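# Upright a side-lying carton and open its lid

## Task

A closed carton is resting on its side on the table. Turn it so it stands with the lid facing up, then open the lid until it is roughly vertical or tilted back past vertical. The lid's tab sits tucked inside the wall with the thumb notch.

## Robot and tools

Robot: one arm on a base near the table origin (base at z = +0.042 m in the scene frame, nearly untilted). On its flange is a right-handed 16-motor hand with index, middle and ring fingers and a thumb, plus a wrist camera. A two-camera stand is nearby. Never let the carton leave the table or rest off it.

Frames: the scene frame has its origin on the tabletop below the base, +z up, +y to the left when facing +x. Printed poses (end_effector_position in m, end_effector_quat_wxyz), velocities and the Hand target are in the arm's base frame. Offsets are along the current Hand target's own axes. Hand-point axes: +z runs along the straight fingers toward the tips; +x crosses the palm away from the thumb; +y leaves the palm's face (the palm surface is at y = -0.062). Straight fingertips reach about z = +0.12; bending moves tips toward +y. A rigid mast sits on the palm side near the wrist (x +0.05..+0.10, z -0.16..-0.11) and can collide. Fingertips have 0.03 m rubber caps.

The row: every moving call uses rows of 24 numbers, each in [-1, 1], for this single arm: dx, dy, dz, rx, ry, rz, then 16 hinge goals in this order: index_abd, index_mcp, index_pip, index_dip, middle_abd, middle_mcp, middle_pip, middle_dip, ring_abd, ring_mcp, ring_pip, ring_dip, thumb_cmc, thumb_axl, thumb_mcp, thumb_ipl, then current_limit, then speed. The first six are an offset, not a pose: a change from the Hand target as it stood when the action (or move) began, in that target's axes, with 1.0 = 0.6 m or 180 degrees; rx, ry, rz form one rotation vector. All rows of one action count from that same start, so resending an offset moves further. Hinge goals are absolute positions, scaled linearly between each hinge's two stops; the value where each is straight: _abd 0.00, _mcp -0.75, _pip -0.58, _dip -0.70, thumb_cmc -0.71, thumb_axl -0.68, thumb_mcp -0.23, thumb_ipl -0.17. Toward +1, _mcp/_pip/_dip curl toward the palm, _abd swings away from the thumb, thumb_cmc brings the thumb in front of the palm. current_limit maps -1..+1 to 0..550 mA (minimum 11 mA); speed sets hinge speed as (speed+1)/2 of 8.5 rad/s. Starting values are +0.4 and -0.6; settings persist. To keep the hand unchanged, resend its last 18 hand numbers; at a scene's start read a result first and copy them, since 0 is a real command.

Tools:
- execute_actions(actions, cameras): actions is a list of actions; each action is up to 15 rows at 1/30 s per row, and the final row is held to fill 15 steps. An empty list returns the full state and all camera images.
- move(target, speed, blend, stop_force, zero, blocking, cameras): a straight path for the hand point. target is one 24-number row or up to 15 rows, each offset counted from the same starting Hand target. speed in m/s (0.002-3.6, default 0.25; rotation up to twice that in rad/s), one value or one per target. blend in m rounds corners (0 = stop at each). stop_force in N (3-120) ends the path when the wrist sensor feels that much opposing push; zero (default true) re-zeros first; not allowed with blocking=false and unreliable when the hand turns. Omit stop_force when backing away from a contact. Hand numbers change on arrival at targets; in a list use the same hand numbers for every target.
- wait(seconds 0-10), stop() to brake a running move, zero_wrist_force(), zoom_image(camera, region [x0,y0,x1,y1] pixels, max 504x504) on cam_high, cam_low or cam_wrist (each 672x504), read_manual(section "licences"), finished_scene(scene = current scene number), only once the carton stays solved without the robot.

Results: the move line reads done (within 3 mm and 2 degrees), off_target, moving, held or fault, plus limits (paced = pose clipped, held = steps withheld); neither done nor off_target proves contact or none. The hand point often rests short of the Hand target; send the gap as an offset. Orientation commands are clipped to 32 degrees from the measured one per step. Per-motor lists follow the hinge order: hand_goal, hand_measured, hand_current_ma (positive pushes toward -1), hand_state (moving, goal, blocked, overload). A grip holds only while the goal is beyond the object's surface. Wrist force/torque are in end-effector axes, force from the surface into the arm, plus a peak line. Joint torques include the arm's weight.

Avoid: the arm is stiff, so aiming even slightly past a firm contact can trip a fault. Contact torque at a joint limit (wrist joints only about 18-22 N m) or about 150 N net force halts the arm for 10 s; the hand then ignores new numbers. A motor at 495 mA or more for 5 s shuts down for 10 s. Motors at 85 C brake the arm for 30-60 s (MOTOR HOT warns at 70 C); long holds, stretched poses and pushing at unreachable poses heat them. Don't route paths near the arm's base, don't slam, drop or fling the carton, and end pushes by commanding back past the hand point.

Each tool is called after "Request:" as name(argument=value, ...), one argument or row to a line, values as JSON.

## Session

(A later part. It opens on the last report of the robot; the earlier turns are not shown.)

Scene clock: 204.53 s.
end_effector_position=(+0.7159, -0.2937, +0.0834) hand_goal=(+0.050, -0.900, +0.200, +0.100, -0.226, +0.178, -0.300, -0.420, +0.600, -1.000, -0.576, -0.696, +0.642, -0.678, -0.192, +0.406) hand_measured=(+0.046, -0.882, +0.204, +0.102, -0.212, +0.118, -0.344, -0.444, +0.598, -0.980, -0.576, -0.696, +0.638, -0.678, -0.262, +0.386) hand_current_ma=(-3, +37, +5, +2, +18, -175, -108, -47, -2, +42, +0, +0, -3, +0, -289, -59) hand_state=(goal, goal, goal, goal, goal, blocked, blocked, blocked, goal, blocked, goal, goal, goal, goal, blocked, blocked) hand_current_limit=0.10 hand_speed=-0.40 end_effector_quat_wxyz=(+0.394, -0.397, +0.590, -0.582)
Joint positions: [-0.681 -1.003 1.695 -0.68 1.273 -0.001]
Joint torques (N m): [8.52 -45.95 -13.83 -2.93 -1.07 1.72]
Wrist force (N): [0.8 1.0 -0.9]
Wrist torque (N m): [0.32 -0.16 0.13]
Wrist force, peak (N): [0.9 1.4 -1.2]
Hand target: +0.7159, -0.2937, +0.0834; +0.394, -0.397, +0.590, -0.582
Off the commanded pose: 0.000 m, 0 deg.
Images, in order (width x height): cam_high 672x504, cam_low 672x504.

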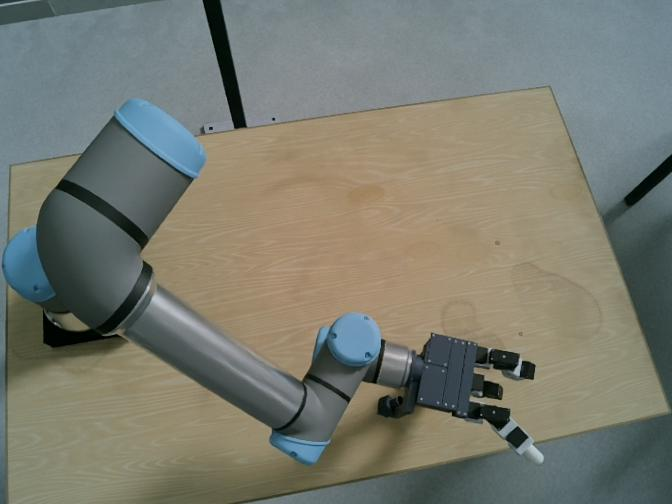

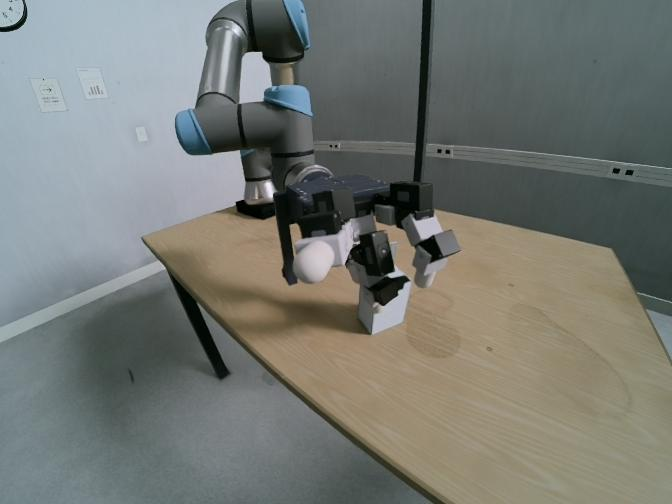

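Request:
execute_actions(
  actions=[
    [[0,0,0,0,0,0, 0.05,-0.4384,0.3358,0.2101, -0.225,0.178,-0.2993,-0.4203, 0.6,-1,-0.576,-0.696, 0.643,-0.678,-0.191,0.4054, 0.1,-0.7]],
    [[0,0,0,0,0,0, 0.05,-0.2534,0.3547,0.229, -0.225,0.178,-0.2993,-0.4203, 0.6,-1,-0.576,-0.696, 0.643,-0.678,-0.191,0.4054, 0.1,-0.85]],
    [[0,0,0,0,0,0, 0.05,-0.0315,0.3197,0.1942, -0.225,0.178,-0.2993,-0.4203, 0.6,-1,-0.576,-0.696, 0.643,-0.678,-0.191,0.4054, 0.1,-0.85]],
    [[0,0,0,0,0,0, 0.05,0.2014,0.235,0.1101, -0.225,0.178,-0.2993,-0.4203, 0.6,-1,-0.576,-0.696, 0.643,-0.678,-0.191,0.4054, 0.1,-0.85]],
  ],
  cameras=["cam_low","cam_high"],
)

Request:
zoom_image(
  camera="cam_low",
  region=[350, 230, 440, 340],
)

Scene clock: 207.73 s.
end_effector_position=(+0.7159, -0.2937, +0.0834) hand_goal=(+0.050, +0.202, +0.234, +0.110, -0.226, +0.178, -0.300, -0.420, +0.600, -1.000, -0.576, -0.696, +0.642, -0.678, -0.192, +0.406) hand_measured=(+0.046, +0.202, +0.234, +0.112, -0.210, +0.118, -0.344, -0.444, +0.598, -0.980, -0.576, -0.696, +0.638, -0.678, -0.262, +0.386) hand_current_ma=(-3, +0, +0, +2, +24, -175, -108, -47, -2, +42, +0, +0, -3, +0, -289, -59) hand_state=(goal, goal, goal, goal, goal, blocked, blocked, blocked, goal, blocked, goal, goal, goal, goal, blocked, blocked) hand_current_limit=0.10 hand_speed=-0.85 end_effector_quat_wxyz=(+0.394, -0.397, +0.590, -0.582)
Joint positions: [-0.681 -1.003 1.695 -0.68 1.273 -0.001]
Joint torques (N m): [8.58 -47.14 -14.86 -2.67 -1.11 1.66]
Wrist force (N): [0.9 0.7 -0.8]
Wrist torque (N m): [0.37 -0.18 0.14]
Wrist force, peak (N): [1.0 1.2 -1.2]
Hand target: +0.7159, -0.2937, +0.0834; +0.394, -0.397, +0.590, -0.582
Off the commanded pose: 0.000 m, 0 deg.
Images, in order (width x height): cam_high 672x504, cam_low 672x504.

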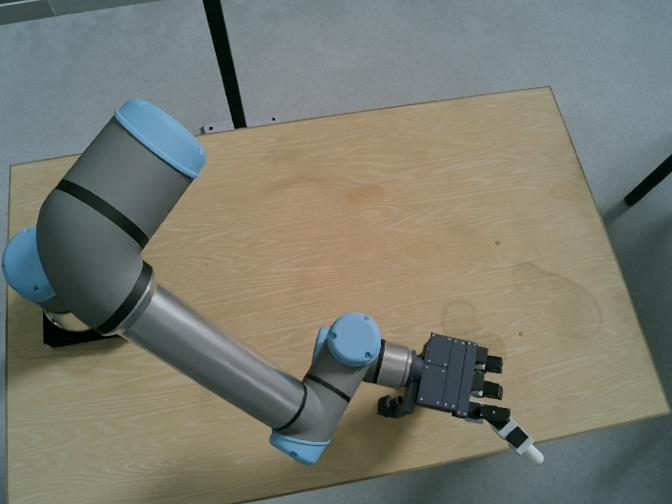

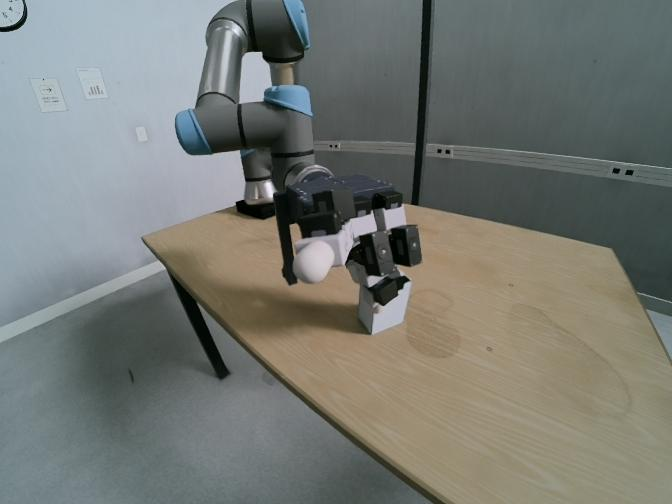

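Scaled by 4.582 from the camera's 672x504 image, which has a finer 960x720 frame.

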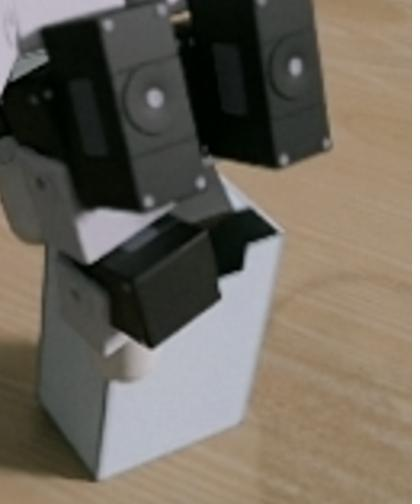

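Request:
execute_actions(
  actions=[
    [[0,0,0,0,0,0, 0.05,-0.2534,0.3547,0.229, -0.225,0.178,-0.2993,-0.4203, 0.6,-1,-0.576,-0.696, 0.643,-0.678,-0.191,0.4054, 0.1,-0.7]],
    [[0,0,0,0,0,0, 0.05,-0.7,0.3,0.2, -0.225,0.178,-0.2993,-0.4203, 0.6,-1,-0.576,-0.696, 0.643,-0.678,-0.191,0.4054, 0.1,-0.65]],
    [[0,0,0,0,0,0, 0.05,-0.9,0.2,0.1, -0.225,0.11,-0.32,-0.43, 0.6,-1,-0.576,-0.696, 0.643,-0.678,-0.27,0.39, 0.1,-0.9]],
    [[0,0,0,0,0,0, 0.05,-0.9,0.2,0.1, -0.225,0.05,-0.32,-0.43, 0.6,-1,-0.576,-0.696, 0.643,-0.678,-0.36,0.39, 0.1,-0.92]],
  ],
  cameras=["cam_low"],
)

Request:
zoom_image(
  camera="cam_low",
  region=[350, 230, 440, 340],
)

Scene clock: 211.40 s.
end_effector_position=(+0.7159, -0.2937, +0.0834) hand_goal=(+0.050, -0.900, +0.200, +0.100, -0.226, +0.050, -0.320, -0.430, +0.600, -1.000, -0.576, -0.696, +0.642, -0.678, -0.360, +0.390) hand_measured=(+0.046, -0.880, +0.206, +0.102, -0.220, +0.062, -0.322, -0.434, +0.598, -0.980, -0.576, -0.696, +0.638, -0.678, -0.358, +0.386) hand_current_ma=(-3, +39, +7, +2, +5, +19, -2, -3, -2, +42, +0, +0, -3, +0, +3, -5) hand_state=(goal, goal, goal, goal, goal, goal, goal, goal, goal, blocked, goal, goal, goal, goal, goal, goal) hand_current_limit=0.10 hand_speed=-0.92 end_effector_quat_wxyz=(+0.394, -0.397, +0.590, -0.582)
Joint positions: [-0.681 -1.003 1.695 -0.68 1.273 -0.001]
Joint torques (N m): [8.33 -47.05 -16.09 -2.83 -1.12 1.69]
Wrist force (N): [0.8 1.3 -1.0]
Wrist torque (N m): [0.34 -0.15 0.13]
Wrist force, peak (N): [1.0 1.5 -1.2]
Hand target: +0.7159, -0.2937, +0.0834; +0.394, -0.397, +0.590, -0.582
Off the commanded pose: 0.000 m, 0 deg.
Images, in order (width x height): cam_low 672x504.

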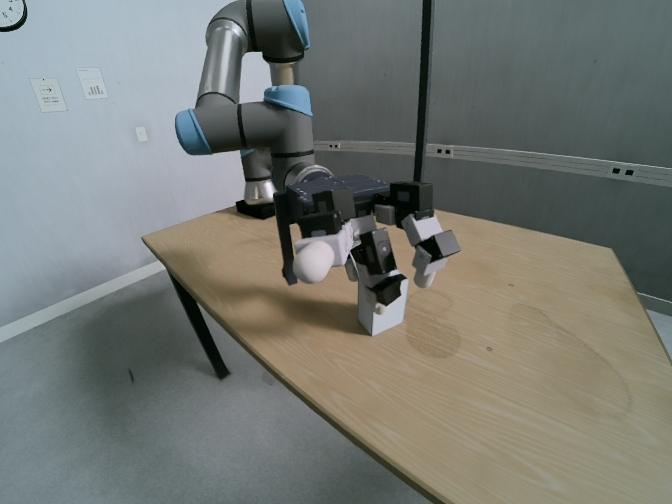

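Scaled by 4.582 from the camera's 672x504 image, which has a finer 960x720 frame.

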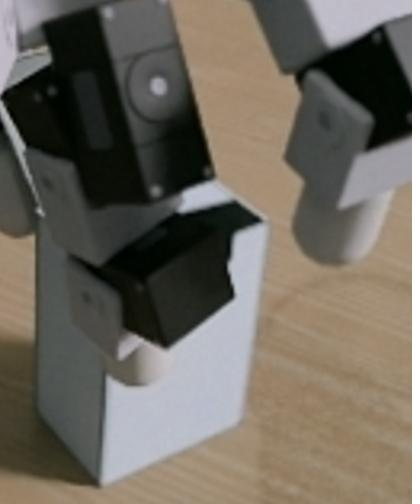

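Request:
move(
  target=[
    [0,0,0,0,0,0, 0.05,-0.9,0.2,0.1, -0.225,-0.35,-0.32,-0.43, 0.6,-1,-0.576,-0.696, 0.643,-0.678,-0.70,0.39, 0.1,-0.8],
    [0,0,-0.0333,0,0,0, 0.05,-0.9,0.2,0.1, -0.225,-0.35,-0.32,-0.43, 0.6,-1,-0.576,-0.696, 0.643,-0.678,-0.70,0.39, 0.1,-0.8],
    [0,-0.23,-0.0333,0,0,0, 0.05,-0.9,0.2,0.1, -0.225,-0.35,-0.32,-0.43, 0.6,-1,-0.576,-0.696, 0.643,-0.678,-0.70,0.39, 0.1,-0.8],
    [0,-0.23,-0.2,0,0,0, 0.05,-0.9,0.2,0.1, -0.225,-0.35,-0.32,-0.43, 0.6,-1,-0.576,-0.696, 0.643,-0.678,-0.70,0.39, 0.1,-0.8],
  ],
  speed=[0.1,0.06,0.15,0.2],
  blend=[0,0.003,0.02,0],
  cameras=["cam_low","cam_high"],
)

Request:
zoom_image(
  camera="cam_low",
  region=[330, 220, 450, 350],
)

Request:
zoom_image(
  camera="cam_high",
  region=[410, 320, 510, 420],
)

Scene clock: 215.53 s.
end_effector_position=(+0.6059, -0.2498, +0.2227) hand_goal=(+0.050, -0.900, +0.200, +0.100, -0.226, -0.350, -0.320, -0.430, +0.600, -1.000, -0.576, -0.696, +0.642, -0.678, -0.700, +0.390) hand_measured=(+0.046, -0.882, +0.206, +0.102, -0.222, -0.334, -0.320, -0.432, +0.598, -0.980, -0.576, -0.696, +0.640, -0.678, -0.694, +0.388) hand_current_ma=(-3, +36, +7, +2, +4, +30, +0, -3, -1, +40, +0, +0, -3, +0, +9, -3) hand_state=(goal, goal, goal, goal, goal, goal, goal, goal, goal, goal, goal, goal, goal, goal, goal, goal) hand_current_limit=0.10 hand_speed=-0.80 end_effector_quat_wxyz=(+0.394, -0.397, +0.590, -0.582)
Joint positions: [-0.766 -1.439 1.898 -0.447 1.188 -0.002]
Joint torques (N m): [-8.38 -35.21 -13.96 -3.87 -1.55 1.74]
Wrist force (N): [0.9 1.4 -0.8]
Wrist torque (N m): [0.33 -0.16 0.13]
Wrist force, peak (N): [0.9 2.4 -1.4]
Hand target: +0.6059, -0.2498, +0.2227; +0.394, -0.397, +0.590, -0.582
Off the commanded pose: 0.000 m, 0 deg.
move: done
Images, in order (width x height): cam_high 672x504, cam_low 672x504.

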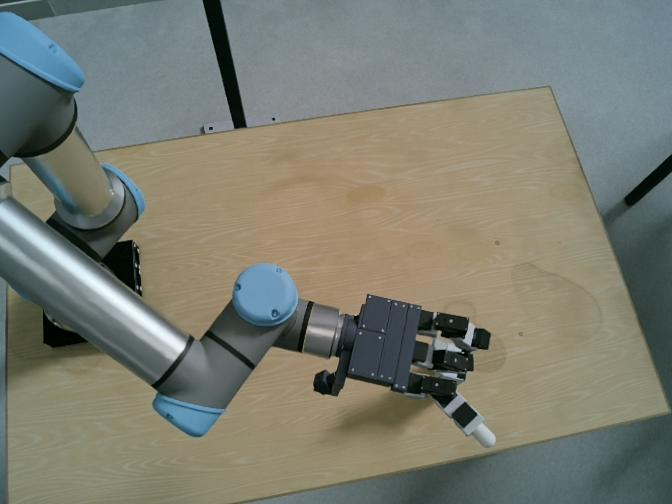

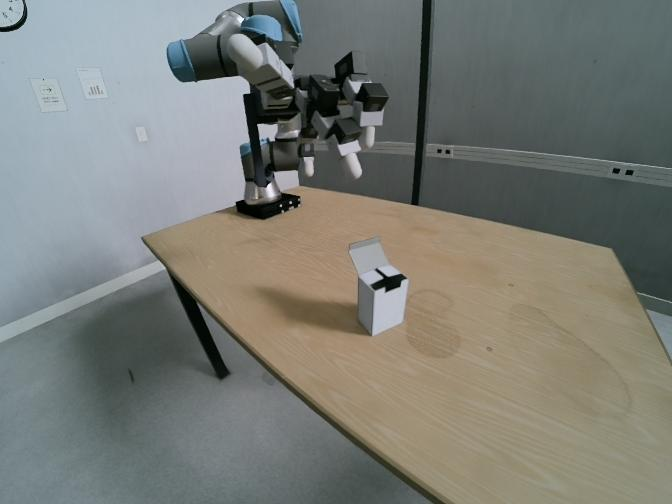

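Scaled by 3.877 from the camera's 672x504 image, which has a finer 960x720 frame.

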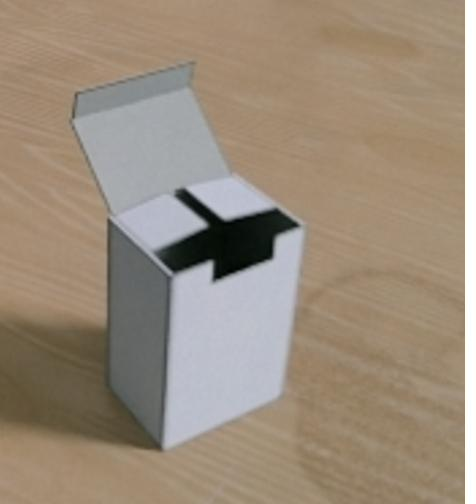

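Scaled by 5.040 from the camera's 672x504 image, which has a finer 960x720 frame.

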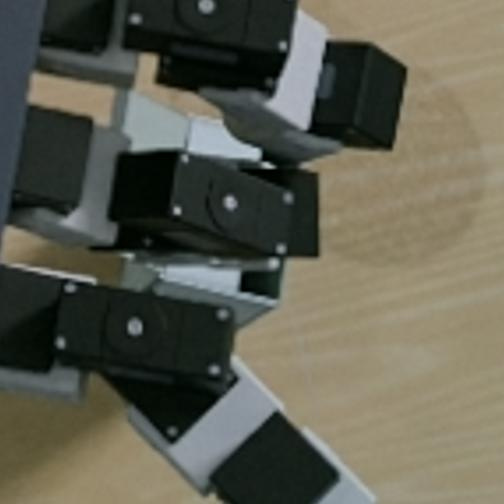

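Request:
finished_scene(
  scene=2,
)

The scene is finished: the task was done.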